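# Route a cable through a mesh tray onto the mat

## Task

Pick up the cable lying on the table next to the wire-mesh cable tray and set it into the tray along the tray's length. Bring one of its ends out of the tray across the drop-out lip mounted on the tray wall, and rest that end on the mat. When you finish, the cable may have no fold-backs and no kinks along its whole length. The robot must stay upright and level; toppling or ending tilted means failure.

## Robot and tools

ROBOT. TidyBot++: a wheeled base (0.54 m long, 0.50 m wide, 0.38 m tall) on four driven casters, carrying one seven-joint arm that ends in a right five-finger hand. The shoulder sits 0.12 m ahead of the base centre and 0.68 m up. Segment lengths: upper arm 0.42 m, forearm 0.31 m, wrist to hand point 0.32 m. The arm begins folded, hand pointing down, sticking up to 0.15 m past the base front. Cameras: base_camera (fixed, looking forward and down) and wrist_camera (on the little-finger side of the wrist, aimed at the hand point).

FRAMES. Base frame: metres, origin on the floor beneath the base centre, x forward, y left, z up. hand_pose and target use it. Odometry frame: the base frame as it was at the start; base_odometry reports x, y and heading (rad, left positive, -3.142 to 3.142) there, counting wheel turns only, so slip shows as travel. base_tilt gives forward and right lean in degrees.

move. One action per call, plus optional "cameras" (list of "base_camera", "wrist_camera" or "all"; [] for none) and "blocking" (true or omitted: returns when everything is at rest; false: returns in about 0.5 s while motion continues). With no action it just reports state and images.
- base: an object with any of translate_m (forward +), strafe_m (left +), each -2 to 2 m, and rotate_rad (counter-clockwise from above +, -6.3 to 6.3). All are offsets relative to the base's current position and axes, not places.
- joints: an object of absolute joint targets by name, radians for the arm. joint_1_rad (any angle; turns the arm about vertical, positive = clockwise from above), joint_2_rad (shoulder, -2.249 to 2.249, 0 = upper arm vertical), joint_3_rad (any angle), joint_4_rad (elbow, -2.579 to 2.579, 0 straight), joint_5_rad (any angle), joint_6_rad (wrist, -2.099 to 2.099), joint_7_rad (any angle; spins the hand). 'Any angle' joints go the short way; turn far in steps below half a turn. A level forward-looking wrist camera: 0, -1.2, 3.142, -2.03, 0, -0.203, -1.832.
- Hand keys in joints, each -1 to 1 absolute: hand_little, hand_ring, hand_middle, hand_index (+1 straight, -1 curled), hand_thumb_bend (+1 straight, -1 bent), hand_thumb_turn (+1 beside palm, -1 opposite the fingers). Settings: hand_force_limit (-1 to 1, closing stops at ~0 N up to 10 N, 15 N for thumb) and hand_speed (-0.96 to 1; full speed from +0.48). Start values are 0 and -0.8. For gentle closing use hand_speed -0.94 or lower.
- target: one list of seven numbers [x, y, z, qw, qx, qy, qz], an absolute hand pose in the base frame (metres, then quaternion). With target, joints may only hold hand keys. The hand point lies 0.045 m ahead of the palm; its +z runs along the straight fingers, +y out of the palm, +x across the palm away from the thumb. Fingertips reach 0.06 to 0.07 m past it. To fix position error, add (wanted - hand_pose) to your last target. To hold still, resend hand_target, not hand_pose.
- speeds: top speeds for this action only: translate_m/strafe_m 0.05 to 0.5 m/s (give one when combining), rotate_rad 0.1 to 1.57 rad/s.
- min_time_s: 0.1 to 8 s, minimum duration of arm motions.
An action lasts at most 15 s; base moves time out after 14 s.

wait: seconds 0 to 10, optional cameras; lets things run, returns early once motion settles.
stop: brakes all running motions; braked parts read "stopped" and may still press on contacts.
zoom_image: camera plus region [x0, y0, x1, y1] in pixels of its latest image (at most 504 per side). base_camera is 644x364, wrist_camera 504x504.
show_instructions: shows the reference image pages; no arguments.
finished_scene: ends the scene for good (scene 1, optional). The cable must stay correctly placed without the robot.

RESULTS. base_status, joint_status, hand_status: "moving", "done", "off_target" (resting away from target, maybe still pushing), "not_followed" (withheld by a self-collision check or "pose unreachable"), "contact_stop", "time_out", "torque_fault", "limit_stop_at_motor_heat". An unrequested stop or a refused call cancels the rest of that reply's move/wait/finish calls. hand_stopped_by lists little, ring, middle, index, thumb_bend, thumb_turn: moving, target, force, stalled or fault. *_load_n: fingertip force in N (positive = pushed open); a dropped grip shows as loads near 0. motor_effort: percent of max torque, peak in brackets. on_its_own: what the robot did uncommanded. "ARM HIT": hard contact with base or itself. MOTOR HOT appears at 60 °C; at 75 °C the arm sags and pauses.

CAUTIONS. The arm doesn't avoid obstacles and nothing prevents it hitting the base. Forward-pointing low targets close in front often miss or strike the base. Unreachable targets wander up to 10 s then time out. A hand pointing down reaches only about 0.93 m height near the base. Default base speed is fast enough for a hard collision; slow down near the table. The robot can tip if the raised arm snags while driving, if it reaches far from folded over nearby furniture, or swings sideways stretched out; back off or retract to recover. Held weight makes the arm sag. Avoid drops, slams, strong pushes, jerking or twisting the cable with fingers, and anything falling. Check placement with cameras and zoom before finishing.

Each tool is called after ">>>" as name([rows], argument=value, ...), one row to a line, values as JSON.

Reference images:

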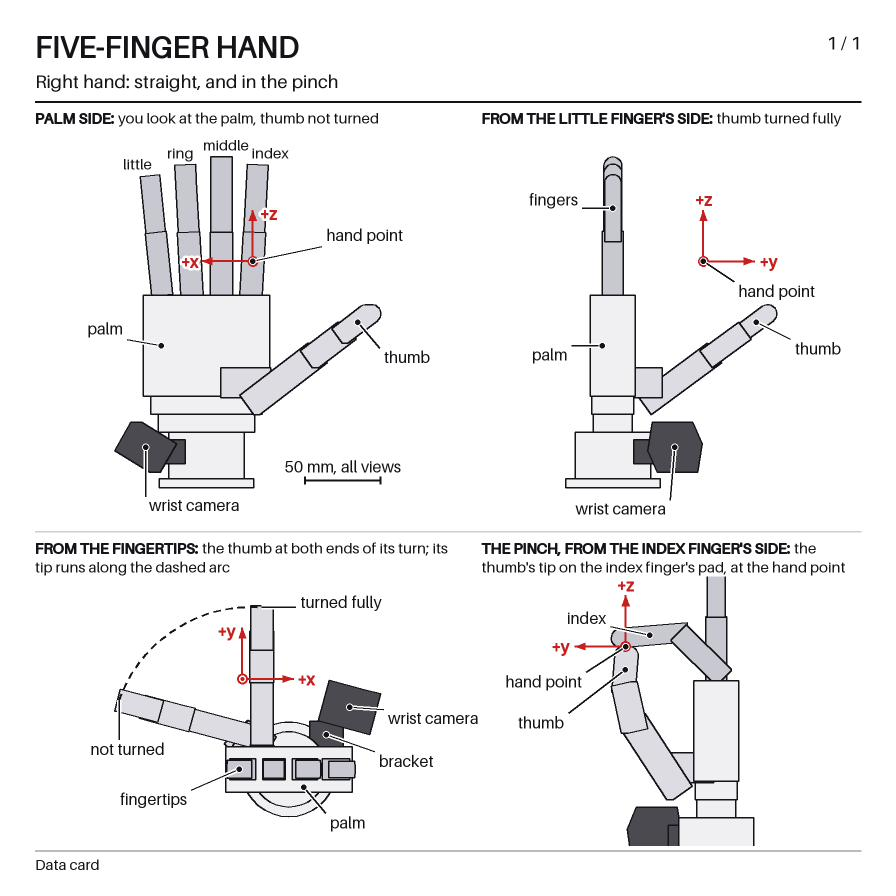

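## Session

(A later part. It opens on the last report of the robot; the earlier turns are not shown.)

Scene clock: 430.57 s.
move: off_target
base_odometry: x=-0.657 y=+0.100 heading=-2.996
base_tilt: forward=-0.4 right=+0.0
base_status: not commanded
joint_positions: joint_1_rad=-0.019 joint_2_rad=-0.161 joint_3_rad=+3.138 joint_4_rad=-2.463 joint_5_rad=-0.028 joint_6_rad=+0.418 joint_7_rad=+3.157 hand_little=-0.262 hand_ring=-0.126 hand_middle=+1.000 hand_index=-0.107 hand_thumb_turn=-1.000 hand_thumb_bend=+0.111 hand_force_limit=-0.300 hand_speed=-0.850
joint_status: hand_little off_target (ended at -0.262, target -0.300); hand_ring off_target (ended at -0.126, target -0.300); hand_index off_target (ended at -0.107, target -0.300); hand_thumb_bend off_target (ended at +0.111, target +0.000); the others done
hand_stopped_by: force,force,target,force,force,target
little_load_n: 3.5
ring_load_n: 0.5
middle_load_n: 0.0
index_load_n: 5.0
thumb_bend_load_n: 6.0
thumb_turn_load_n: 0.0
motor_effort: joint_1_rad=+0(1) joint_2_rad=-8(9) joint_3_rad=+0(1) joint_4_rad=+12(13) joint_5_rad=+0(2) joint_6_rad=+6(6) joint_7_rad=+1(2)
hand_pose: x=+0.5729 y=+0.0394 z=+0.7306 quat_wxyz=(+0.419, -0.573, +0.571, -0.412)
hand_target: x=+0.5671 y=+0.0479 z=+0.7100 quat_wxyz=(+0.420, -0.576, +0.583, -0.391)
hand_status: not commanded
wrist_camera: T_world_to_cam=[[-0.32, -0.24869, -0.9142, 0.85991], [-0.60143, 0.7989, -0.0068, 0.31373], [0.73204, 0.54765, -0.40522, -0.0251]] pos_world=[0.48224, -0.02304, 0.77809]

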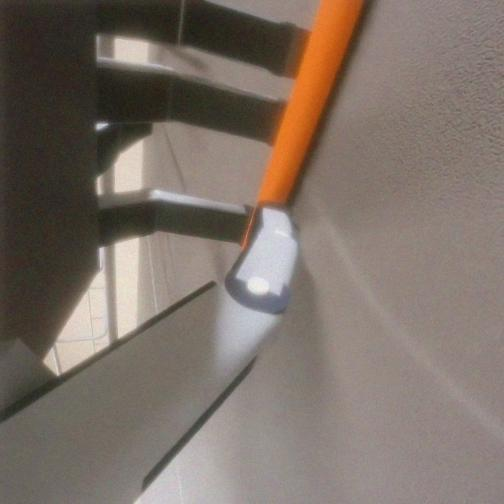

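>>> move(joints={"joint_2_rad": -0.235, "joint_4_rad": -2.302, "joint_6_rad": 0.147}, min_time_s=4)

>>> move(joints={"hand_middle": -0.4, "hand_speed": -0.8})

>>> move(joints={"joint_1_rad": 0.0, "joint_2_rad": -0.265, "joint_4_rad": -1.834, "joint_6_rad": -0.351}, min_time_s=4, cameras=["wrist_camera"])

>>> move(joints={"joint_1_rad": 0.07, "joint_2_rad": 0.10, "joint_4_rad": -1.50, "joint_6_rad": -0.28}, min_time_s=5, cameras=["wrist_camera"])

Scene clock: 436.67 s.
move: done
base_odometry: x=-0.657 y=+0.100 heading=-2.996
base_tilt: forward=-0.4 right=+0.0
base_status: not commanded
joint_positions: joint_1_rad=-0.019 joint_2_rad=-0.203 joint_3_rad=+3.138 joint_4_rad=-2.335 joint_5_rad=-0.028 joint_6_rad=+0.188 joint_7_rad=+3.157 hand_little=-0.262 hand_ring=-0.126 hand_middle=+1.000 hand_index=-0.107 hand_thumb_turn=-1.000 hand_thumb_bend=+0.111 hand_force_limit=-0.300 hand_speed=-0.850
joint_status: all done
hand_stopped_by: force,force,target,force,force,target
little_load_n: 1.5
ring_load_n: 1.5
middle_load_n: 0.0
index_load_n: 3.0
thumb_bend_load_n: 4.5
thumb_turn_load_n: 0.0
motor_effort: joint_1_rad=+0(2) joint_2_rad=-10(11) joint_3_rad=+0(1) joint_4_rad=+16(17) joint_5_rad=+0(1) joint_6_rad=+7(9) joint_7_rad=+2(2)
hand_pose: x=+0.5777 y=+0.0416 z=+0.7531 quat_wxyz=(+0.404, -0.586, +0.582, -0.393)
hand_target: x=+0.5788 y=+0.0483 z=+0.7758 quat_wxyz=(+0.420, -0.576, +0.583, -0.391)
hand_status: not commanded
pictures: none

Scene clock: 439.43 s.
move: off_target
base_odometry: x=-0.657 y=+0.100 heading=-2.996
base_tilt: forward=-0.4 right=+0.0
base_status: not commanded
joint_positions: joint_1_rad=-0.019 joint_2_rad=-0.203 joint_3_rad=+3.138 joint_4_rad=-2.335 joint_5_rad=-0.028 joint_6_rad=+0.188 joint_7_rad=+3.157 hand_little=-0.262 hand_ring=-0.126 hand_middle=-0.108 hand_index=-0.107 hand_thumb_turn=-1.000 hand_thumb_bend=+0.111 hand_force_limit=-0.300 hand_speed=-0.800
joint_status: hand_middle off_target (ended at -0.108, target -0.400); the others done
hand_stopped_by: force,force,force,force,force,target
little_load_n: 1.0
ring_load_n: 1.5
middle_load_n: 3.5
index_load_n: 2.5
thumb_bend_load_n: 5.0
thumb_turn_load_n: 0.0
motor_effort: joint_1_rad=+0(1) joint_2_rad=-10(10) joint_3_rad=+0(0) joint_4_rad=+16(16) joint_5_rad=+0(1) joint_6_rad=+7(8) joint_7_rad=+1(2)
hand_pose: x=+0.5777 y=+0.0416 z=+0.7531 quat_wxyz=(+0.403, -0.586, +0.582, -0.393)
hand_target: x=+0.5788 y=+0.0483 z=+0.7758 quat_wxyz=(+0.420, -0.576, +0.583, -0.391)
hand_status: not commanded
pictures: none

Scene clock: 443.73 s.
move: done
base_odometry: x=-0.657 y=+0.100 heading=-2.996
base_tilt: forward=-0.4 right=+0.0
base_status: not commanded
joint_positions: joint_1_rad=-0.011 joint_2_rad=-0.232 joint_3_rad=+3.138 joint_4_rad=-1.867 joint_5_rad=-0.028 joint_6_rad=-0.309 joint_7_rad=+3.157 hand_little=-0.262 hand_ring=-0.125 hand_middle=-0.108 hand_index=-0.107 hand_thumb_turn=-1.000 hand_thumb_bend=+0.111 hand_force_limit=-0.300 hand_speed=-0.800
joint_status: all done
hand_stopped_by: force,force,force,force,force,target
little_load_n: 0.0
ring_load_n: 3.0
middle_load_n: 3.5
index_load_n: 3.0
thumb_bend_load_n: 4.5
thumb_turn_load_n: 0.0
motor_effort: joint_1_rad=-1(2) joint_2_rad=-11(12) joint_3_rad=+0(1) joint_4_rad=+18(19) joint_5_rad=-1(1) joint_6_rad=+7(10) joint_7_rad=+2(2)
hand_pose: x=+0.6133 y=+0.0430 z=+0.8981 quat_wxyz=(+0.406, -0.587, +0.581, -0.391)
hand_target: x=+0.6057 y=+0.0344 z=+0.9230 quat_wxyz=(+0.414, -0.567, +0.591, -0.397)
hand_status: not commanded
wrist_camera: T_world_to_cam=[[-0.37095, -0.24657, -0.89532, 1.04101], [-0.60897, 0.79246, 0.03406, 0.3045], [0.70111, 0.55786, -0.44411, 0.06467]] pos_world=[0.52625, -0.0207, 0.95039]

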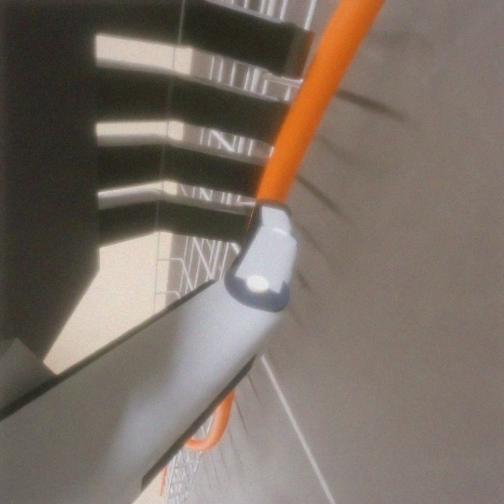

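Scene clock: 449.03 s.
move: done
base_odometry: x=-0.657 y=+0.100 heading=-2.996
base_tilt: forward=-0.3 right=+0.0
base_status: not commanded
joint_positions: joint_1_rad=+0.061 joint_2_rad=+0.070 joint_3_rad=+3.138 joint_4_rad=-1.534 joint_5_rad=-0.028 joint_6_rad=-0.309 joint_7_rad=+3.157 hand_little=-0.262 hand_ring=-0.125 hand_middle=-0.108 hand_index=-0.107 hand_thumb_turn=-1.000 hand_thumb_bend=+0.111 hand_force_limit=-0.300 hand_speed=-0.800
joint_status: all done
hand_stopped_by: force,force,force,force,force,target
little_load_n: 0.0
ring_load_n: 3.0
middle_load_n: 4.0
index_load_n: 2.5
thumb_bend_load_n: 3.0
thumb_turn_load_n: 0.0
motor_effort: joint_1_rad=+0(1) joint_2_rad=-20(21) joint_3_rad=+0(1) joint_4_rad=+18(19) joint_5_rad=+0(1) joint_6_rad=+7(9) joint_7_rad=+2(2)
hand_pose: x=+0.7466 y=-0.0001 z=+0.9270 quat_wxyz=(+0.401, -0.559, +0.595, -0.414)
hand_target: x=+0.7650 y=-0.0108 z=+0.9372 quat_wxyz=(+0.411, -0.538, +0.602, -0.423)
hand_status: not commanded
wrist_camera: T_world_to_cam=[[-0.35956, -0.21998, -0.90682, 1.10789], [-0.55162, 0.83393, 0.01642, 0.39245], [0.75262, 0.50612, -0.42119, -0.05164]] pos_world=[0.6537, -0.05743, 0.97647]

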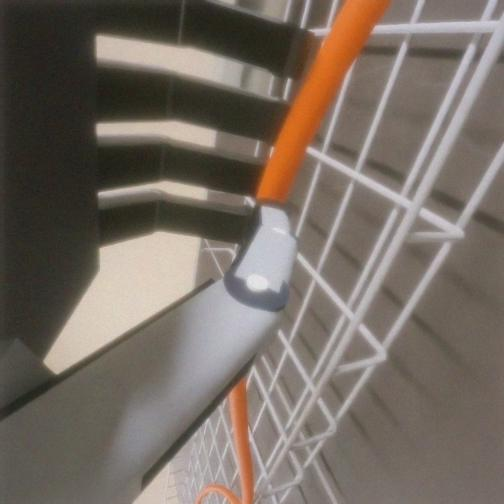

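>>> zoom_image(camera="wrist_camera", region=[150, 350, 350, 504])

Scaled by 2.520 from the camera's image (finer frame: 720x720).

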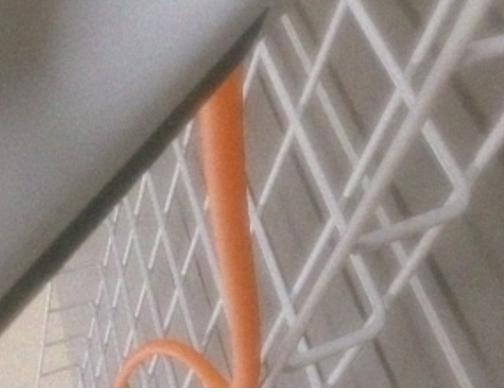

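>>> move(base={"translate_m": 0.125, "strafe_m": -0.06}, speeds={"translate_m": 0.1})

>>> move(joints={"joint_1_rad": 0.06, "joint_2_rad": 0.20, "joint_4_rad": -1.65, "joint_6_rad": -0.06}, min_time_s=4, cameras=["wrist_camera"])

>>> move(joints={"joint_1_rad": 0.06, "joint_2_rad": 0.178, "joint_4_rad": -1.80, "joint_6_rad": 0.06}, min_time_s=5, cameras=["wrist_camera"])

Scene clock: 453.30 s.
move: done
base_odometry: x=-0.789 y=+0.142 heading=-2.997
base_tilt: forward=-0.3 right=+0.0
base_status: done
joint_positions: joint_1_rad=+0.062 joint_2_rad=+0.079 joint_3_rad=+3.138 joint_4_rad=-1.532 joint_5_rad=-0.028 joint_6_rad=-0.309 joint_7_rad=+3.157 hand_little=-0.262 hand_ring=-0.126 hand_middle=-0.108 hand_index=-0.107 hand_thumb_turn=-1.000 hand_thumb_bend=+0.111 hand_force_limit=-0.300 hand_speed=-0.800
joint_status: not commanded
hand_stopped_by: force,force,force,force,force,target
little_load_n: 0.0
ring_load_n: 0.0
middle_load_n: 3.5
index_load_n: 5.5
thumb_bend_load_n: 3.5
thumb_turn_load_n: 0.5
motor_effort: joint_1_rad=+1(2) joint_2_rad=-20(23) joint_3_rad=+0(1) joint_4_rad=+18(19) joint_5_rad=+0(1) joint_6_rad=+8(9) joint_7_rad=+2(2)
hand_pose: x=+0.7490 y=-0.0009 z=+0.9225 quat_wxyz=(+0.399, -0.561, +0.597, -0.412)
hand_target: x=+0.7650 y=-0.0108 z=+0.9372 quat_wxyz=(+0.411, -0.538, +0.602, -0.423)
hand_status: not commanded
pictures: none

Scene clock: 457.60 s.
move: done
base_odometry: x=-0.789 y=+0.142 heading=-2.997
base_tilt: forward=-0.3 right=+0.0
base_status: not commanded
joint_positions: joint_1_rad=+0.062 joint_2_rad=+0.163 joint_3_rad=+3.138 joint_4_rad=-1.629 joint_5_rad=-0.028 joint_6_rad=-0.099 joint_7_rad=+3.157 hand_little=-0.262 hand_ring=-0.126 hand_middle=-0.108 hand_index=-0.107 hand_thumb_turn=-1.000 hand_thumb_bend=+0.110 hand_force_limit=-0.300 hand_speed=-0.800
joint_status: all done
hand_stopped_by: force,force,force,force,force,target
little_load_n: 0.0
ring_load_n: 0.0
middle_load_n: 4.0
index_load_n: 5.5
thumb_bend_load_n: 1.0
thumb_turn_load_n: 0.0
motor_effort: joint_1_rad=-1(2) joint_2_rad=-22(23) joint_3_rad=-1(1) joint_4_rad=+17(19) joint_5_rad=-1(1) joint_6_rad=+8(10) joint_7_rad=+1(2)
hand_pose: x=+0.7816 y=-0.0047 z=+0.8699 quat_wxyz=(+0.405, -0.553, +0.593, -0.422)
hand_target: x=+0.7898 y=-0.0058 z=+0.8449 quat_wxyz=(+0.405, -0.547, +0.606, -0.412)
hand_status: not commanded
wrist_camera: T_world_to_cam=[[-0.34121, -0.21904, -0.91411, 1.05961], [-0.54601, 0.83777, 0.00305, 0.42372], [0.76515, 0.50016, -0.40545, -0.12312]] pos_world=[0.68711, -0.06129, 0.91739]

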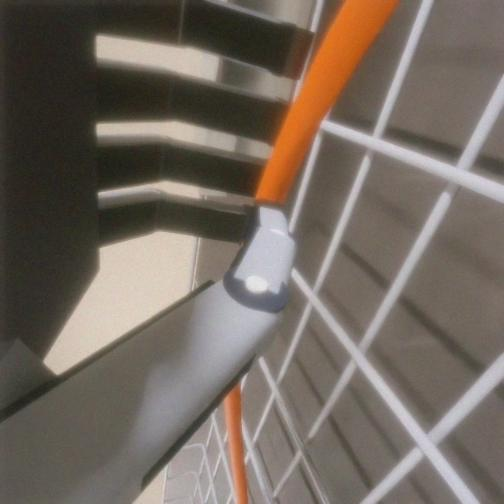

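Scene clock: 462.90 s.
move: done
base_odometry: x=-0.789 y=+0.142 heading=-2.997
base_tilt: forward=-0.3 right=+0.0
base_status: not commanded
joint_positions: joint_1_rad=+0.062 joint_2_rad=+0.163 joint_3_rad=+3.138 joint_4_rad=-1.778 joint_5_rad=-0.028 joint_6_rad=+0.024 joint_7_rad=+3.157 hand_little=-0.262 hand_ring=-0.126 hand_middle=-0.108 hand_index=-0.107 hand_thumb_turn=-1.000 hand_thumb_bend=+0.110 hand_force_limit=-0.300 hand_speed=-0.800
joint_status: all done
hand_stopped_by: force,force,force,force,force,target
little_load_n: 0.0
ring_load_n: 0.0
middle_load_n: 4.0
index_load_n: 5.0
thumb_bend_load_n: 1.0
thumb_turn_load_n: 0.0
motor_effort: joint_1_rad=+0(3) joint_2_rad=-21(23) joint_3_rad=-1(1) joint_4_rad=+16(18) joint_5_rad=-1(1) joint_6_rad=+7(9) joint_7_rad=+1(2)
hand_pose: x=+0.7639 y=-0.0048 z=+0.8180 quat_wxyz=(+0.397, -0.557, +0.599, -0.416)
hand_target: x=+0.7659 y=-0.0044 z=+0.8065 quat_wxyz=(+0.402, -0.549, +0.608, -0.410)
hand_status: not commanded
wrist_camera: T_world_to_cam=[[-0.36532, -0.21746, -0.90512, 1.01726], [-0.54298, 0.83956, 0.01745, 0.40017], [0.75611, 0.49784, -0.42479, -0.108]] pos_world=[0.67057, -0.06098, 0.86789]

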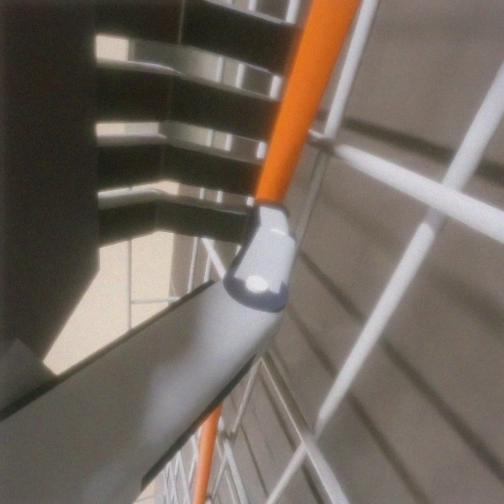

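>>> move(joints={"hand_index": 0.1, "hand_middle": 0.1, "hand_ring": 0.1, "hand_little": 0.1, "hand_speed": -0.9})

>>> move(joints={"joint_2_rad": 0.14, "joint_4_rad": -1.68, "joint_6_rad": -0.08, "hand_index": 1.0, "hand_middle": 1.0, "hand_ring": 1.0, "hand_little": 1.0, "hand_thumb_bend": 0.3}, min_time_s=3, cameras=["wrist_camera"])

>>> move(joints={"joint_2_rad": 0.1, "joint_4_rad": -1.45, "joint_6_rad": -0.351, "hand_thumb_bend": 0.6}, min_time_s=3, cameras=["wrist_camera"])

Scene clock: 465.97 s.
move: done
base_odometry: x=-0.789 y=+0.142 heading=-2.997
base_tilt: forward=-0.3 right=+0.0
base_status: not commanded
joint_positions: joint_1_rad=+0.062 joint_2_rad=+0.163 joint_3_rad=+3.138 joint_4_rad=-1.778 joint_5_rad=-0.028 joint_6_rad=+0.024 joint_7_rad=+3.157 hand_little=+0.100 hand_ring=+0.100 hand_middle=+0.100 hand_index=+0.100 hand_thumb_turn=-1.000 hand_thumb_bend=+0.110 hand_force_limit=-0.300 hand_speed=-0.900
joint_status: all done
hand_stopped_by: target,target,target,target,force,target
little_load_n: 0.0
ring_load_n: 0.0
middle_load_n: 0.0
index_load_n: 0.0
thumb_bend_load_n: 0.5
thumb_turn_load_n: 0.5
motor_effort: joint_1_rad=+0(1) joint_2_rad=-21(22) joint_3_rad=+0(1) joint_4_rad=+16(17) joint_5_rad=+0(1) joint_6_rad=+7(8) joint_7_rad=+1(2)
hand_pose: x=+0.7638 y=-0.0045 z=+0.8177 quat_wxyz=(+0.397, -0.558, +0.599, -0.415)
hand_target: x=+0.7659 y=-0.0044 z=+0.8065 quat_wxyz=(+0.402, -0.549, +0.608, -0.410)
hand_status: not commanded
pictures: none

Scene clock: 469.67 s.
move: done
base_odometry: x=-0.789 y=+0.142 heading=-2.997
base_tilt: forward=-0.3 right=+0.0
base_status: not commanded
joint_positions: joint_1_rad=+0.062 joint_2_rad=+0.163 joint_3_rad=+3.138 joint_4_rad=-1.712 joint_5_rad=-0.028 joint_6_rad=-0.038 joint_7_rad=+3.157 hand_little=+1.000 hand_ring=+1.000 hand_middle=+1.000 hand_index=+1.000 hand_thumb_turn=-1.000 hand_thumb_bend=+0.300 hand_force_limit=-0.300 hand_speed=-0.900
joint_status: all done
hand_stopped_by: target,target,target,target,target,target
little_load_n: 0.0
ring_load_n: 0.0
middle_load_n: 0.0
index_load_n: 0.0
thumb_bend_load_n: 1.0
thumb_turn_load_n: 0.5
motor_effort: joint_1_rad=+0(2) joint_2_rad=-22(23) joint_3_rad=+1(1) joint_4_rad=+17(18) joint_5_rad=+0(1) joint_6_rad=+7(9) joint_7_rad=+1(2)
hand_pose: x=+0.7713 y=-0.0044 z=+0.8384 quat_wxyz=(+0.399, -0.557, +0.598, -0.416)
hand_target: x=+0.7690 y=-0.0046 z=+0.8611 quat_wxyz=(+0.407, -0.545, +0.604, -0.415)
hand_status: not commanded
wrist_camera: T_world_to_cam=[[-0.36163, -0.21769, -0.90655, 1.03688], [-0.54467, 0.8385, 0.01593, 0.40613], [0.75668, 0.49953, -0.42179, -0.10797]] pos_world=[0.67787, -0.06089, 0.88797]

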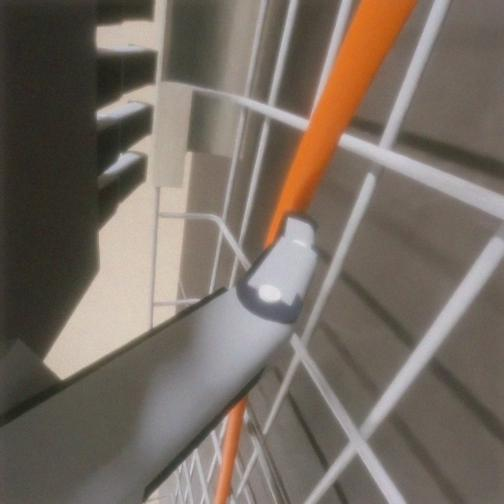

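Scene clock: 472.97 s.
move: done
base_odometry: x=-0.789 y=+0.142 heading=-2.997
base_tilt: forward=-0.3 right=+0.0
base_status: not commanded
joint_positions: joint_1_rad=+0.062 joint_2_rad=+0.137 joint_3_rad=+3.138 joint_4_rad=-1.479 joint_5_rad=-0.028 joint_6_rad=-0.306 joint_7_rad=+3.157 hand_little=+1.000 hand_ring=+1.000 hand_middle=+1.000 hand_index=+1.000 hand_thumb_turn=-1.000 hand_thumb_bend=+0.600 hand_force_limit=-0.300 hand_speed=-0.900
joint_status: all done
hand_stopped_by: target,target,target,target,target,target
little_load_n: 0.0
ring_load_n: 0.0
middle_load_n: 0.0
index_load_n: 0.0
thumb_bend_load_n: 0.0
thumb_turn_load_n: 0.0
motor_effort: joint_1_rad=+0(1) joint_2_rad=-22(23) joint_3_rad=+0(1) joint_4_rad=+17(18) joint_5_rad=+0(1) joint_6_rad=+7(9) joint_7_rad=+1(2)
hand_pose: x=+0.7731 y=-0.0022 z=+0.9176 quat_wxyz=(+0.398, -0.561, +0.598, -0.412)
hand_target: x=+0.7618 y=-0.0042 z=+0.9469 quat_wxyz=(+0.407, -0.545, +0.604, -0.415)
hand_status: not commanded
wrist_camera: T_world_to_cam=[[-0.36812, -0.21881, -0.90366, 1.11208], [-0.55066, 0.83443, 0.02227, 0.40277], [0.74917, 0.50581, -0.42766, -0.06588]] pos_world=[0.68052, -0.05943, 0.9678]

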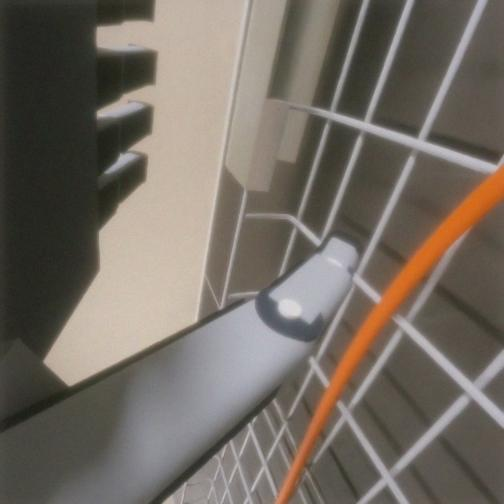

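>>> move(joints={"joint_1_rad": 0.0, "joint_2_rad": -0.5, "joint_4_rad": -1.2, "joint_6_rad": -1.1}, min_time_s=3.5)

>>> move(joints={"joint_7_rad": 4.45, "hand_thumb_turn": 1.0, "hand_thumb_bend": 0.2, "hand_speed": 0}, base={"strafe_m": -0.3}, speeds={"strafe_m": 0.2}, cameras=["wrist_camera"])

>>> zoom_image(camera="wrist_camera", region=[60, 100, 504, 504])

Scene clock: 477.77 s.
move: done
base_odometry: x=-0.789 y=+0.142 heading=-2.996
base_tilt: forward=-0.4 right=+0.0
base_status: not commanded
joint_positions: joint_1_rad=+0.013 joint_2_rad=-0.488 joint_3_rad=+3.138 joint_4_rad=-1.223 joint_5_rad=-0.028 joint_6_rad=-1.055 joint_7_rad=+3.157 hand_little=+1.000 hand_ring=+1.000 hand_middle=+1.000 hand_index=+1.000 hand_thumb_turn=-1.000 hand_thumb_bend=+0.600 hand_force_limit=-0.300 hand_speed=-0.900
joint_status: all done
hand_stopped_by: target,target,target,target,target,target
little_load_n: 0.0
ring_load_n: 0.0
middle_load_n: 0.0
index_load_n: 0.0
thumb_bend_load_n: 0.0
thumb_turn_load_n: 0.0
motor_effort: joint_1_rad=+1(2) joint_2_rad=+1(24) joint_3_rad=+0(1) joint_4_rad=+13(18) joint_5_rad=+0(1) joint_6_rad=+7(9) joint_7_rad=+2(2)
hand_pose: x=+0.4331 y=+0.0379 z=+1.1579 quat_wxyz=(+0.446, -0.555, +0.548, -0.438)
hand_target: x=+0.4201 y=+0.0344 z=+1.1610 quat_wxyz=(+0.449, -0.542, +0.565, -0.430)
hand_status: not commanded
pictures: none

Scene clock: 480.07 s.
move: done
base_odometry: x=-0.833 y=+0.439 heading=-2.997
base_tilt: forward=-0.4 right=+0.0
base_status: done
joint_positions: joint_1_rad=+0.011 joint_2_rad=-0.489 joint_3_rad=+3.138 joint_4_rad=-1.223 joint_5_rad=-0.028 joint_6_rad=-1.056 joint_7_rad=+4.393 hand_little=+1.000 hand_ring=+1.000 hand_middle=+1.000 hand_index=+1.000 hand_thumb_turn=+1.000 hand_thumb_bend=+0.200 hand_force_limit=-0.300 hand_speed=+0.000
joint_status: all done
hand_stopped_by: target,target,target,target,target,target
little_load_n: 0.0
ring_load_n: 0.0
middle_load_n: 0.0
index_load_n: 0.0
thumb_bend_load_n: 0.0
thumb_turn_load_n: 0.0
motor_effort: joint_1_rad=+0(1) joint_2_rad=+1(3) joint_3_rad=+0(2) joint_4_rad=+13(13) joint_5_rad=+0(1) joint_6_rad=+7(8) joint_7_rad=+2(2)
hand_pose: x=+0.4365 y=-0.0394 z=+1.1688 quat_wxyz=(+0.110, -0.770, +0.124, -0.616)
hand_target: x=+0.4231 y=-0.0490 z=+1.1741 quat_wxyz=(+0.081, -0.777, +0.103, -0.616)
hand_status: not commanded
wrist_camera: T_world_to_cam=[[-0.02555, -0.99682, -0.07546, 0.05888], [-0.72883, 0.07024, -0.68108, 1.11264], [0.68422, 0.0376, -0.72831, 0.67384]] pos_world=[0.35137, -0.0448, 1.25301]

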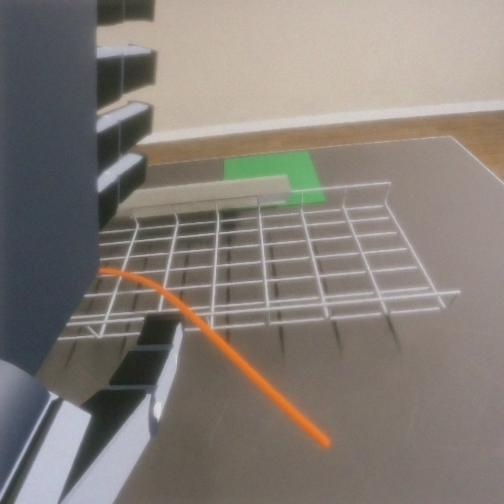

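Scaled by 1.135 from the camera's image (finer frame: 720x720).

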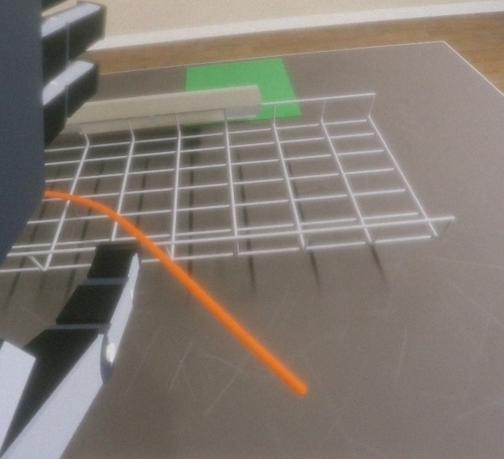

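>>> zoom_image(camera="wrist_camera", region=[180, 280, 380, 480])

>>> zoom_image(camera="wrist_camera", region=[90, 130, 350, 330])

Scaled by 2.520 from the camera's image (finer frame: 720x720).

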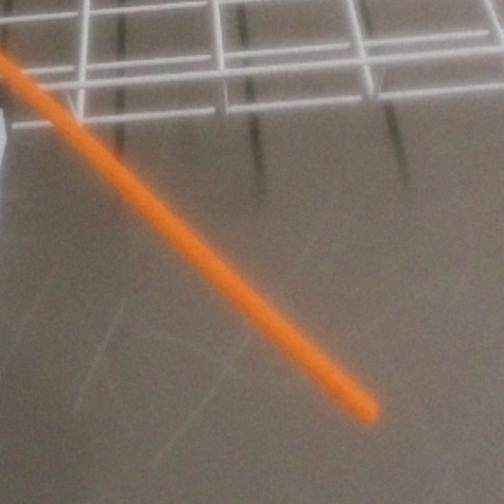

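Scaled by 1.938 from the camera's image (finer frame: 720x720).

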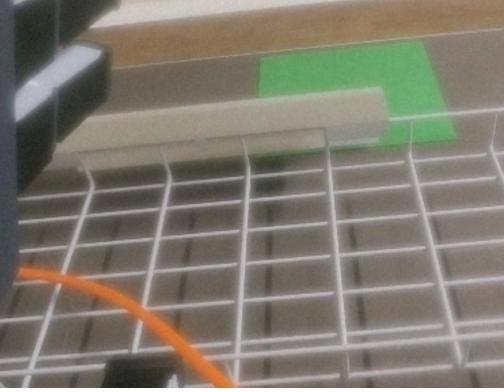

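>>> move(base={"strafe_m": 0.25}, speeds={"strafe_m": 0.2}, joints={"joint_7_rad": 3.1, "joint_1_rad": 0.7, "hand_thumb_turn": -1.0, "hand_thumb_bend": 0.2}, min_time_s=3)

>>> move(joints={"joint_1_rad": 0.7, "joint_2_rad": -0.36, "joint_4_rad": -1.95, "joint_6_rad": -0.33, "hand_index": 0.1, "hand_ring": 0.1, "hand_middle": 0.1, "hand_little": 0.1, "hand_thumb_bend": 0.3, "hand_speed": -0.5}, min_time_s=4, cameras=["wrist_camera"])

Scene clock: 499.20 s.
move: done
base_odometry: x=-0.797 y=+0.191 heading=-2.996
base_tilt: forward=-0.4 right=+0.0
base_status: done
joint_positions: joint_1_rad=+0.689 joint_2_rad=-0.489 joint_3_rad=+3.138 joint_4_rad=-1.223 joint_5_rad=-0.028 joint_6_rad=-1.056 joint_7_rad=+3.161 hand_little=+1.000 hand_ring=+1.000 hand_middle=+1.000 hand_index=+1.000 hand_thumb_turn=-1.000 hand_thumb_bend=+0.200 hand_force_limit=-0.300 hand_speed=+0.000
joint_status: all done
hand_stopped_by: target,target,target,target,target,target
little_load_n: 0.0
ring_load_n: 0.0
middle_load_n: 0.0
index_load_n: 0.0
thumb_bend_load_n: 0.0
thumb_turn_load_n: 0.0
motor_effort: joint_1_rad=+0(2) joint_2_rad=+1(2) joint_3_rad=+0(2) joint_4_rad=+13(14) joint_5_rad=+0(1) joint_6_rad=+8(8) joint_7_rad=+2(3)
hand_pose: x=+0.3870 y=-0.1675 z=+1.1578 quat_wxyz=(+0.274, -0.343, +0.701, -0.562)
hand_target: x=+0.3715 y=-0.1676 z=+1.1610 quat_wxyz=(+0.274, -0.315, +0.717, -0.558)
hand_status: not commanded
pictures: none

Scene clock: 503.80 s.
move: done
base_odometry: x=-0.797 y=+0.191 heading=-2.996
base_tilt: forward=-0.4 right=+0.0
base_status: not commanded
joint_positions: joint_1_rad=+0.689 joint_2_rad=-0.383 joint_3_rad=+3.138 joint_4_rad=-1.931 joint_5_rad=-0.028 joint_6_rad=-0.366 joint_7_rad=+3.160 hand_little=+0.100 hand_ring=+0.100 hand_middle=+0.100 hand_index=+0.100 hand_thumb_turn=-1.000 hand_thumb_bend=+0.300 hand_force_limit=-0.300 hand_speed=-0.500
joint_status: all done
hand_stopped_by: target,target,target,target,target,target
little_load_n: 0.0
ring_load_n: 0.0
middle_load_n: 0.0
index_load_n: 0.0
thumb_bend_load_n: 0.0
thumb_turn_load_n: 0.0
motor_effort: joint_1_rad=+0(1) joint_2_rad=-6(7) joint_3_rad=+0(1) joint_4_rad=+17(18) joint_5_rad=+0(1) joint_6_rad=+8(9) joint_7_rad=+1(2)
hand_pose: x=+0.4821 y=-0.2509 z=+0.9141 quat_wxyz=(+0.252, -0.350, +0.739, -0.518)
hand_target: x=+0.4843 y=-0.2627 z=+0.9041 quat_wxyz=(+0.253, -0.330, +0.750, -0.515)
hand_status: not commanded
wrist_camera: T_world_to_cam=[[-0.42411, 0.03099, -0.90508, 1.03842], [0.04279, 0.99898, 0.01416, 0.21272], [0.9046, -0.03272, -0.42501, 0.0639]] pos_world=[0.3735, -0.2426, 0.96399]

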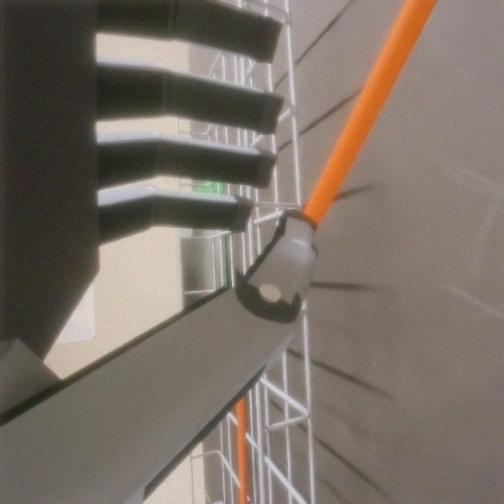

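>>> move(joints={"joint_1_rad": 0.74, "joint_2_rad": -0.258, "joint_4_rad": -1.894, "joint_6_rad": -0.284}, min_time_s=2, cameras=["wrist_camera"])

Scene clock: 509.80 s.
move: done
base_odometry: x=-0.797 y=+0.191 heading=-2.996
base_tilt: forward=-0.4 right=+0.0
base_status: not commanded
joint_positions: joint_1_rad=+0.728 joint_2_rad=-0.284 joint_3_rad=+3.138 joint_4_rad=-1.924 joint_5_rad=-0.028 joint_6_rad=-0.320 joint_7_rad=+3.160 hand_little=+0.100 hand_ring=+0.100 hand_middle=+0.100 hand_index=+0.100 hand_thumb_turn=-1.000 hand_thumb_bend=+0.300 hand_force_limit=-0.300 hand_speed=-0.500
joint_status: all done
hand_stopped_by: target,target,target,target,target,target
little_load_n: 0.0
ring_load_n: 0.0
middle_load_n: 0.0
index_load_n: 0.0
thumb_bend_load_n: 0.0
thumb_turn_load_n: 0.0
motor_effort: joint_1_rad=+0(1) joint_2_rad=-9(9) joint_3_rad=+0(1) joint_4_rad=+17(18) joint_5_rad=+0(2) joint_6_rad=+7(9) joint_7_rad=+1(2)
hand_pose: x=+0.4952 y=-0.2853 z=+0.8866 quat_wxyz=(+0.234, -0.340, +0.757, -0.506)
hand_target: x=+0.5032 y=-0.3042 z=+0.9027 quat_wxyz=(+0.242, -0.315, +0.756, -0.520)
hand_status: not commanded
wrist_camera: T_world_to_cam=[[-0.4526, 0.07458, -0.88859, 1.03197], [0.08291, 0.9957, 0.04134, 0.20201], [0.88785, -0.05496, -0.45683, 0.06941]] pos_world=[0.38869, -0.27428, 0.94036]

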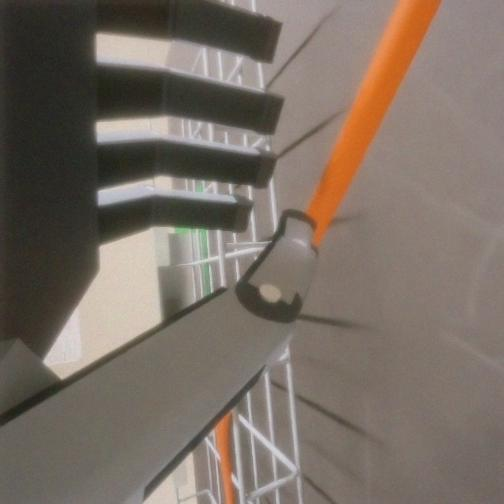

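>>> move(joints={"joint_1_rad": 0.84}, base={"translate_m": 0.028, "strafe_m": 0.038}, speeds={"translate_m": 0.05}, min_time_s=2)

>>> move(joints={"joint_2_rad": -0.245, "joint_4_rad": -1.996, "joint_6_rad": -0.169}, min_time_s=2, cameras=["wrist_camera"])

>>> zoom_image(camera="wrist_camera", region=[150, 50, 400, 300])

Scene clock: 515.50 s.
move: done
base_odometry: x=-0.819 y=+0.149 heading=-2.996
base_tilt: forward=-0.4 right=+0.0
base_status: done
joint_positions: joint_1_rad=+0.828 joint_2_rad=-0.282 joint_3_rad=+3.138 joint_4_rad=-1.923 joint_5_rad=-0.028 joint_6_rad=-0.319 joint_7_rad=+3.160 hand_little=+0.100 hand_ring=+0.100 hand_middle=+0.100 hand_index=+0.100 hand_thumb_turn=-1.000 hand_thumb_bend=+0.300 hand_force_limit=-0.300 hand_speed=-0.500
joint_status: all done
hand_stopped_by: target,target,target,target,target,target
little_load_n: 0.0
ring_load_n: 0.0
middle_load_n: 0.0
index_load_n: 0.0
thumb_bend_load_n: 0.0
thumb_turn_load_n: 0.0
motor_effort: joint_1_rad=+0(1) joint_2_rad=-9(10) joint_3_rad=+1(3) joint_4_rad=+17(18) joint_5_rad=+0(1) joint_6_rad=+8(8) joint_7_rad=+1(2)
hand_pose: x=+0.4650 y=-0.3221 z=+0.8863 quat_wxyz=(+0.208, -0.302, +0.774, -0.517)
hand_target: x=+0.4709 y=-0.3410 z=+0.9027 quat_wxyz=(+0.216, -0.277, +0.771, -0.531)
hand_status: not commanded
pictures: none

Scene clock: 517.80 s.
move: done
base_odometry: x=-0.819 y=+0.149 heading=-2.996
base_tilt: forward=-0.4 right=+0.0
base_status: not commanded
joint_positions: joint_1_rad=+0.828 joint_2_rad=-0.273 joint_3_rad=+3.138 joint_4_rad=-1.974 joint_5_rad=-0.028 joint_6_rad=-0.205 joint_7_rad=+3.160 hand_little=+0.100 hand_ring=+0.100 hand_middle=+0.100 hand_index=+0.100 hand_thumb_turn=-1.000 hand_thumb_bend=+0.300 hand_force_limit=-0.300 hand_speed=-0.500
joint_status: all done
hand_stopped_by: target,target,target,target,target,target
little_load_n: 0.0
ring_load_n: 0.5
middle_load_n: 0.0
index_load_n: 0.0
thumb_bend_load_n: 0.0
thumb_turn_load_n: 0.0
motor_effort: joint_1_rad=+0(1) joint_2_rad=-9(10) joint_3_rad=+0(1) joint_4_rad=+17(18) joint_5_rad=+0(1) joint_6_rad=+7(9) joint_7_rad=+1(2)
hand_pose: x=+0.4718 y=-0.3309 z=+0.8833 quat_wxyz=(+0.215, -0.295, +0.760, -0.537)
hand_target: x=+0.4715 y=-0.3417 z=+0.8682 quat_wxyz=(+0.216, -0.277, +0.771, -0.531)
hand_status: not commanded
wrist_camera: T_world_to_cam=[[-0.41044, 0.08604, -0.90782, 1.0228], [0.18482, 0.98272, 0.00958, 0.2252], [0.89296, -0.16386, -0.41925, 0.01456]] pos_world=[0.36517, -0.30692, 0.93246]

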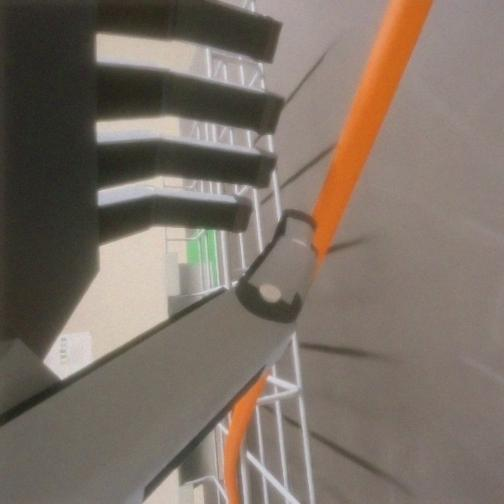

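Scaled by 2.016 from the camera's image (finer frame: 720x720).

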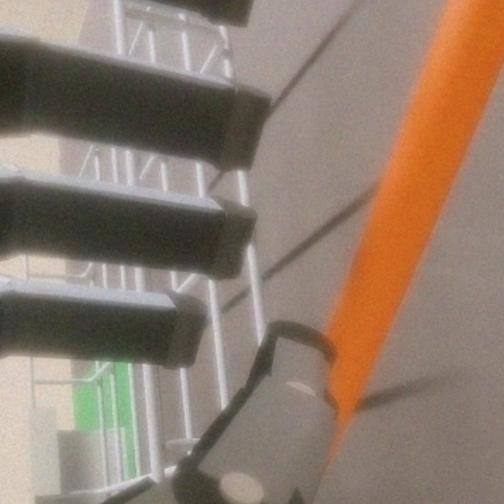

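>>> move(joints={"joint_2_rad": -0.24, "joint_4_rad": -2.091, "joint_6_rad": -0.063}, min_time_s=2, cameras=["wrist_camera"])

>>> zoom_image(camera="wrist_camera", region=[150, 50, 400, 300])

Scene clock: 521.63 s.
move: done
base_odometry: x=-0.819 y=+0.149 heading=-2.996
base_tilt: forward=-0.4 right=+0.0
base_status: not commanded
joint_positions: joint_1_rad=+0.828 joint_2_rad=-0.268 joint_3_rad=+3.138 joint_4_rad=-2.068 joint_5_rad=-0.028 joint_6_rad=-0.099 joint_7_rad=+3.160 hand_little=+0.100 hand_ring=+0.100 hand_middle=+0.100 hand_index=+0.100 hand_thumb_turn=-1.000 hand_thumb_bend=+0.300 hand_force_limit=-0.300 hand_speed=-0.500
joint_status: all done
hand_stopped_by: target,target,target,target,target,target
little_load_n: 0.0
ring_load_n: 0.0
middle_load_n: 0.0
index_load_n: 0.0
thumb_bend_load_n: 0.0
thumb_turn_load_n: 0.0
motor_effort: joint_1_rad=+0(1) joint_2_rad=-9(10) joint_3_rad=+1(1) joint_4_rad=+17(18) joint_5_rad=+0(1) joint_6_rad=+8(9) joint_7_rad=+2(2)
hand_pose: x=+0.4695 y=-0.3298 z=+0.8556 quat_wxyz=(+0.215, -0.293, +0.758, -0.541)
hand_target: x=+0.4688 y=-0.3386 z=+0.8398 quat_wxyz=(+0.217, -0.276, +0.769, -0.534)
hand_status: not commanded
wrist_camera: T_world_to_cam=[[-0.40545, 0.08168, -0.91046, 0.99514], [0.18768, 0.98222, 0.00454, 0.22759], [0.89465, -0.16903, -0.41357, -0.00211]] pos_world=[0.36265, -0.30519, 0.90413]

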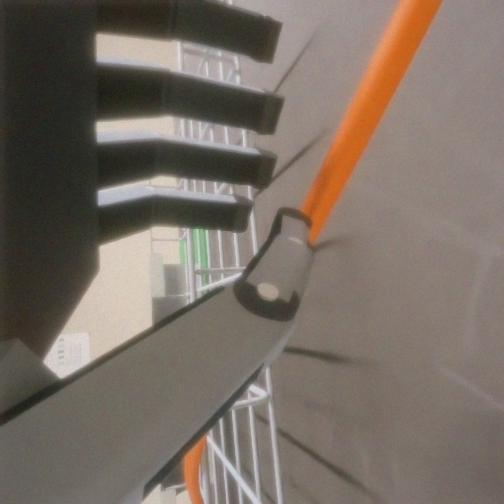

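Scaled by 2.016 from the camera's image (finer frame: 720x720).

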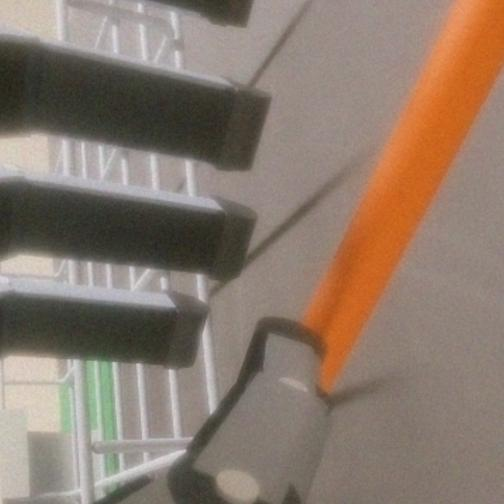

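>>> move(joints={"joint_2_rad": -0.25, "joint_4_rad": -1.93, "joint_6_rad": -0.23}, min_time_s=2)

>>> move(joints={"joint_2_rad": -0.31, "joint_4_rad": -1.97, "joint_6_rad": -0.24}, min_time_s=2, cameras=["wrist_camera"])

>>> zoom_image(camera="wrist_camera", region=[150, 50, 400, 300])

Scene clock: 528.23 s.
move: done
base_odometry: x=-0.819 y=+0.149 heading=-2.996
base_tilt: forward=-0.3 right=+0.0
base_status: not commanded
joint_positions: joint_1_rad=+0.828 joint_2_rad=-0.268 joint_3_rad=+3.138 joint_4_rad=-1.958 joint_5_rad=-0.028 joint_6_rad=-0.185 joint_7_rad=+3.160 hand_little=+0.100 hand_ring=+0.100 hand_middle=+0.100 hand_index=+0.100 hand_thumb_turn=-1.000 hand_thumb_bend=+0.300 hand_force_limit=-0.300 hand_speed=-0.500
joint_status: all done
hand_stopped_by: target,target,target,target,target,target
little_load_n: 0.0
ring_load_n: 0.0
middle_load_n: 0.0
index_load_n: 0.0
thumb_bend_load_n: 0.0
thumb_turn_load_n: 0.0
motor_effort: joint_1_rad=+0(1) joint_2_rad=-9(10) joint_3_rad=+0(1) joint_4_rad=+17(18) joint_5_rad=-1(1) joint_6_rad=+8(9) joint_7_rad=+2(2)
hand_pose: x=+0.4766 y=-0.3363 z=+0.8965 quat_wxyz=(+0.220, -0.292, +0.751, -0.550)
hand_target: x=+0.4734 y=-0.3438 z=+0.8926 quat_wxyz=(+0.218, -0.276, +0.768, -0.535)
hand_status: not commanded
pictures: none

Scene clock: 530.53 s.
move: done
base_odometry: x=-0.819 y=+0.149 heading=-2.996
base_tilt: forward=-0.4 right=+0.0
base_status: not commanded
joint_positions: joint_1_rad=+0.828 joint_2_rad=-0.282 joint_3_rad=+3.138 joint_4_rad=-1.958 joint_5_rad=-0.028 joint_6_rad=-0.195 joint_7_rad=+3.160 hand_little=+0.100 hand_ring=+0.100 hand_middle=+0.100 hand_index=+0.100 hand_thumb_turn=-1.000 hand_thumb_bend=+0.300 hand_force_limit=-0.300 hand_speed=-0.500
joint_status: all done
hand_stopped_by: target,target,target,target,target,target
little_load_n: 0.0
ring_load_n: 0.0
middle_load_n: 0.0
index_load_n: 0.0
thumb_bend_load_n: 0.0
thumb_turn_load_n: 0.0
motor_effort: joint_1_rad=+0(1) joint_2_rad=-9(10) joint_3_rad=+0(1) joint_4_rad=+17(18) joint_5_rad=+0(1) joint_6_rad=+7(9) joint_7_rad=+2(2)
hand_pose: x=+0.4736 y=-0.3330 z=+0.9001 quat_wxyz=(+0.220, -0.291, +0.751, -0.551)
hand_target: x=+0.4587 y=-0.3274 z=+0.8947 quat_wxyz=(+0.219, -0.275, +0.766, -0.539)
hand_status: not commanded
wrist_camera: T_world_to_cam=[[-0.38865, 0.06277, -0.91925, 1.03125], [0.1851, 0.98266, -0.01116, 0.24524], [0.9026, -0.17449, -0.39352, -0.01164]] pos_world=[0.3659, -0.30775, 0.94613]

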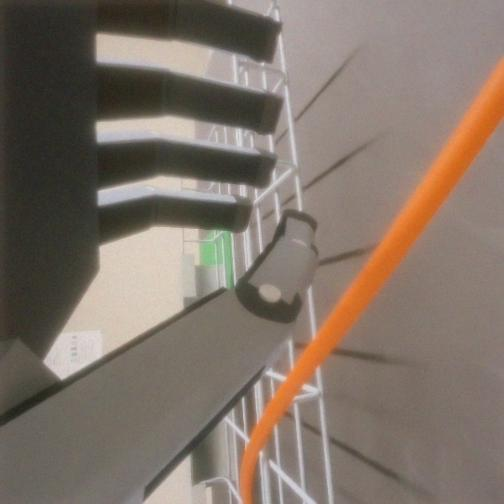

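Scaled by 2.016 from the camera's image (finer frame: 720x720).

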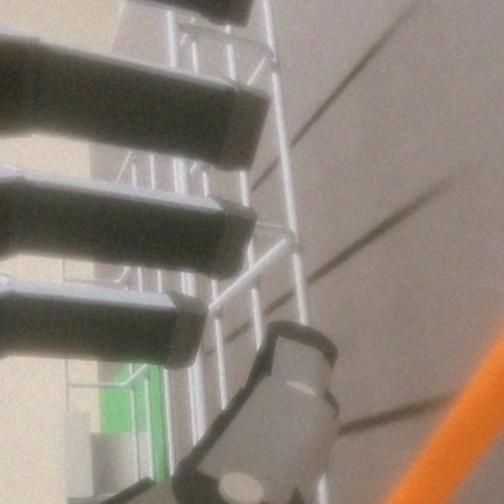

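>>> move(base={"strafe_m": -0.1}, speeds={"strafe_m": 0.15}, cameras=["wrist_camera"])

>>> move(joints={"joint_2_rad": -0.33, "joint_4_rad": -1.75, "joint_6_rad": -0.47}, min_time_s=2, cameras=["wrist_camera"])

Scene clock: 533.70 s.
move: done
base_odometry: x=-0.834 y=+0.248 heading=-2.996
base_tilt: forward=-0.4 right=+0.0
base_status: done
joint_positions: joint_1_rad=+0.831 joint_2_rad=-0.290 joint_3_rad=+3.139 joint_4_rad=-1.958 joint_5_rad=-0.028 joint_6_rad=-0.197 joint_7_rad=+3.160 hand_little=+0.100 hand_ring=+0.100 hand_middle=+0.100 hand_index=+0.100 hand_thumb_turn=-1.000 hand_thumb_bend=+0.300 hand_force_limit=-0.300 hand_speed=-0.500
joint_status: not commanded
hand_stopped_by: target,target,target,target,target,target
little_load_n: 0.0
ring_load_n: 0.0
middle_load_n: 0.0
index_load_n: 0.0
thumb_bend_load_n: 0.0
thumb_turn_load_n: 0.0
motor_effort: joint_1_rad=+0(2) joint_2_rad=-9(13) joint_3_rad=+1(2) joint_4_rad=+17(18) joint_5_rad=+0(1) joint_6_rad=+8(8) joint_7_rad=+1(2)
hand_pose: x=+0.4714 y=-0.3324 z=+0.9033 quat_wxyz=(+0.220, -0.290, +0.749, -0.553)
hand_target: x=+0.4587 y=-0.3274 z=+0.8947 quat_wxyz=(+0.219, -0.275, +0.766, -0.539)
hand_status: not commanded
wrist_camera: T_world_to_cam=[[-0.38479, 0.05984, -0.92106, 1.03204], [0.18777, 0.98211, -0.01463, 0.24686], [0.9037, -0.17858, -0.38914, -0.01408]] pos_world=[0.36349, -0.30672, 0.9487]

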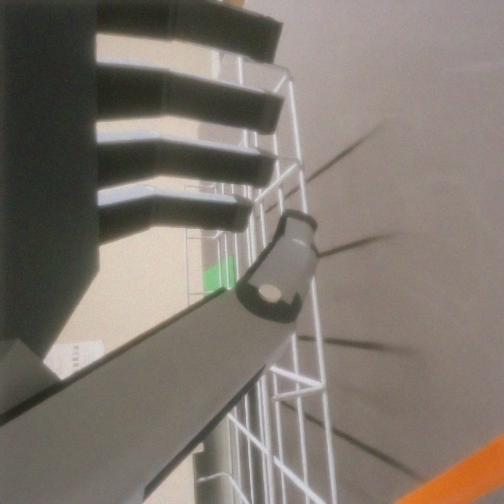

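Scene clock: 536.00 s.
move: done
base_odometry: x=-0.834 y=+0.248 heading=-2.996
base_tilt: forward=-0.4 right=+0.0
base_status: not commanded
joint_positions: joint_1_rad=+0.831 joint_2_rad=-0.303 joint_3_rad=+3.139 joint_4_rad=-1.778 joint_5_rad=-0.028 joint_6_rad=-0.425 joint_7_rad=+3.160 hand_little=+0.100 hand_ring=+0.100 hand_middle=+0.100 hand_index=+0.100 hand_thumb_turn=-1.000 hand_thumb_bend=+0.300 hand_force_limit=-0.300 hand_speed=-0.500
joint_status: all done
hand_stopped_by: target,target,target,target,target,target
little_load_n: 0.0
ring_load_n: 0.0
middle_load_n: 0.0
index_load_n: 0.0
thumb_bend_load_n: 0.0
thumb_turn_load_n: 0.0
motor_effort: joint_1_rad=+0(1) joint_2_rad=-8(10) joint_3_rad=+1(1) joint_4_rad=+17(19) joint_5_rad=+0(1) joint_6_rad=+7(9) joint_7_rad=+2(2)
hand_pose: x=+0.4656 y=-0.3233 z=+0.9527 quat_wxyz=(+0.217, -0.296, +0.758, -0.540)
hand_target: x=+0.4529 y=-0.3209 z=+0.9702 quat_wxyz=(+0.221, -0.274, +0.763, -0.543)
hand_status: not commanded
wrist_camera: T_world_to_cam=[[-0.40624, 0.08019, -0.91024, 1.08108], [0.18148, 0.98338, 0.00564, 0.22371], [0.89556, -0.1629, -0.41404, 0.04458]] pos_world=[0.35865, -0.29942, 1.00124]

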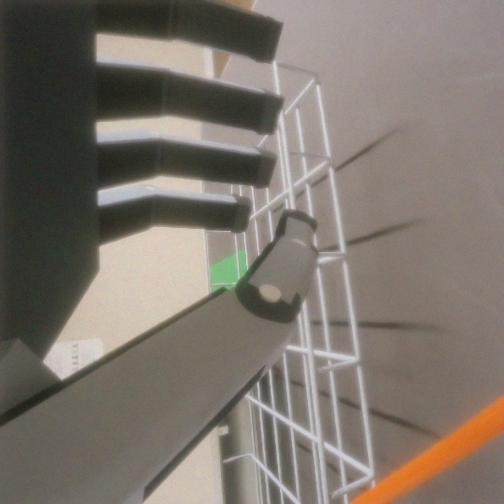

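>>> move(joints={"joint_1_rad": 0.0, "joint_2_rad": -0.5, "joint_4_rad": -1.2, "joint_6_rad": -1.1, "joint_7_rad": 4.45, "hand_thumb_turn": 1.0, "hand_speed": 0}, min_time_s=4, cameras=["wrist_camera"])

>>> zoom_image(camera="wrist_camera", region=[160, 250, 410, 500])

>>> move(base={"strafe_m": -0.12}, speeds={"strafe_m": 0.15}, cameras=["wrist_camera"])

>>> zoom_image(camera="wrist_camera", region=[100, 250, 350, 500])

Scene clock: 541.73 s.
move: done
base_odometry: x=-0.834 y=+0.248 heading=-2.996
base_tilt: forward=-0.4 right=+0.0
base_status: not commanded
joint_positions: joint_1_rad=+0.010 joint_2_rad=-0.482 joint_3_rad=+3.139 joint_4_rad=-1.225 joint_5_rad=-0.028 joint_6_rad=-1.055 joint_7_rad=+4.390 hand_little=+0.100 hand_ring=+0.100 hand_middle=+0.100 hand_index=+0.100 hand_thumb_turn=+1.000 hand_thumb_bend=+0.300 hand_force_limit=-0.300 hand_speed=+0.000
joint_status: all done
hand_stopped_by: target,target,target,target,target,target
little_load_n: 0.0
ring_load_n: 0.5
middle_load_n: 0.0
index_load_n: 0.0
thumb_bend_load_n: 0.0
thumb_turn_load_n: 0.5
motor_effort: joint_1_rad=-1(1) joint_2_rad=+1(9) joint_3_rad=+0(1) joint_4_rad=+13(18) joint_5_rad=+0(1) joint_6_rad=+7(9) joint_7_rad=+2(3)
hand_pose: x=+0.4400 y=-0.0391 z=+1.1660 quat_wxyz=(+0.111, -0.772, +0.126, -0.613)
hand_target: x=+0.4231 y=-0.0490 z=+1.1741 quat_wxyz=(+0.081, -0.777, +0.103, -0.616)
hand_status: not commanded
wrist_camera: T_world_to_cam=[[-0.02621, -0.99653, -0.07895, 0.06341], [-0.73373, 0.07282, -0.67553, 1.10909], [0.67894, 0.04022, -0.73309, 0.67741]] pos_world=[0.35551, -0.04482, 1.25084]

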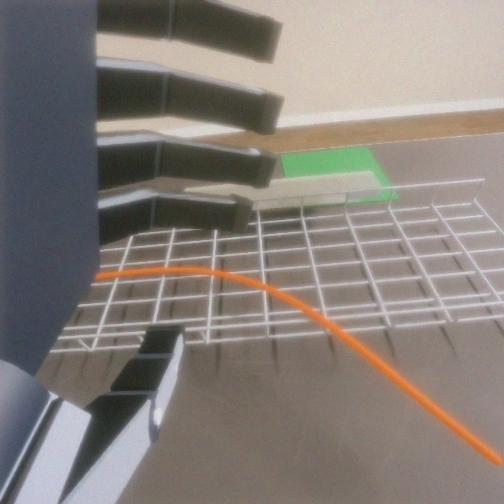

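Scaled by 2.016 from the camera's image (finer frame: 720x720).

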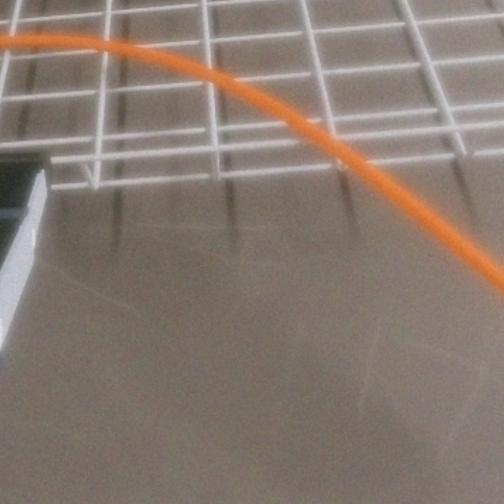

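Scene clock: 543.23 s.
move: done
base_odometry: x=-0.851 y=+0.367 heading=-2.996
base_tilt: forward=-0.4 right=+0.0
base_status: done
joint_positions: joint_1_rad=+0.010 joint_2_rad=-0.482 joint_3_rad=+3.139 joint_4_rad=-1.225 joint_5_rad=-0.028 joint_6_rad=-1.055 joint_7_rad=+4.390 hand_little=+0.100 hand_ring=+0.100 hand_middle=+0.100 hand_index=+0.100 hand_thumb_turn=+1.000 hand_thumb_bend=+0.300 hand_force_limit=-0.300 hand_speed=+0.000
joint_status: not commanded
hand_stopped_by: target,target,target,target,target,target
little_load_n: 0.0
ring_load_n: 0.0
middle_load_n: 0.0
index_load_n: 0.0
thumb_bend_load_n: 0.5
thumb_turn_load_n: 0.0
motor_effort: joint_1_rad=+0(1) joint_2_rad=+1(2) joint_3_rad=+0(3) joint_4_rad=+13(14) joint_5_rad=+0(2) joint_6_rad=+7(8) joint_7_rad=+2(2)
hand_pose: x=+0.4399 y=-0.0393 z=+1.1661 quat_wxyz=(+0.111, -0.772, +0.126, -0.613)
hand_target: x=+0.4231 y=-0.0490 z=+1.1741 quat_wxyz=(+0.081, -0.777, +0.103, -0.616)
hand_status: not commanded
wrist_camera: T_world_to_cam=[[-0.02612, -0.99659, -0.07832, 0.06249], [-0.73367, 0.07233, -0.67564, 1.10904], [0.679, 0.03982, -0.73306, 0.67747]] pos_world=[0.35531, -0.04491, 1.25083]

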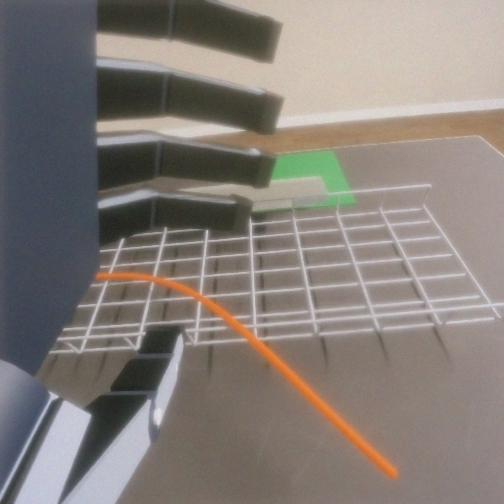

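Scaled by 2.016 from the camera's image (finer frame: 720x720).

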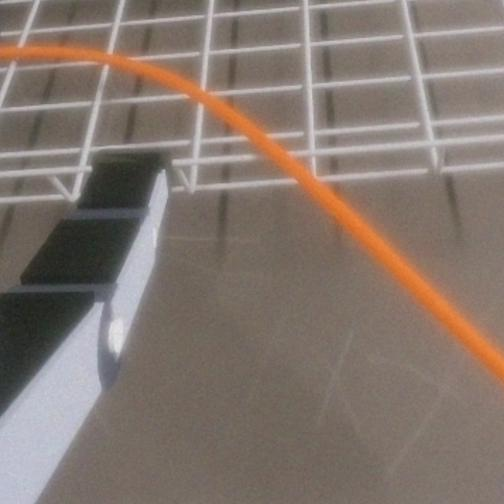

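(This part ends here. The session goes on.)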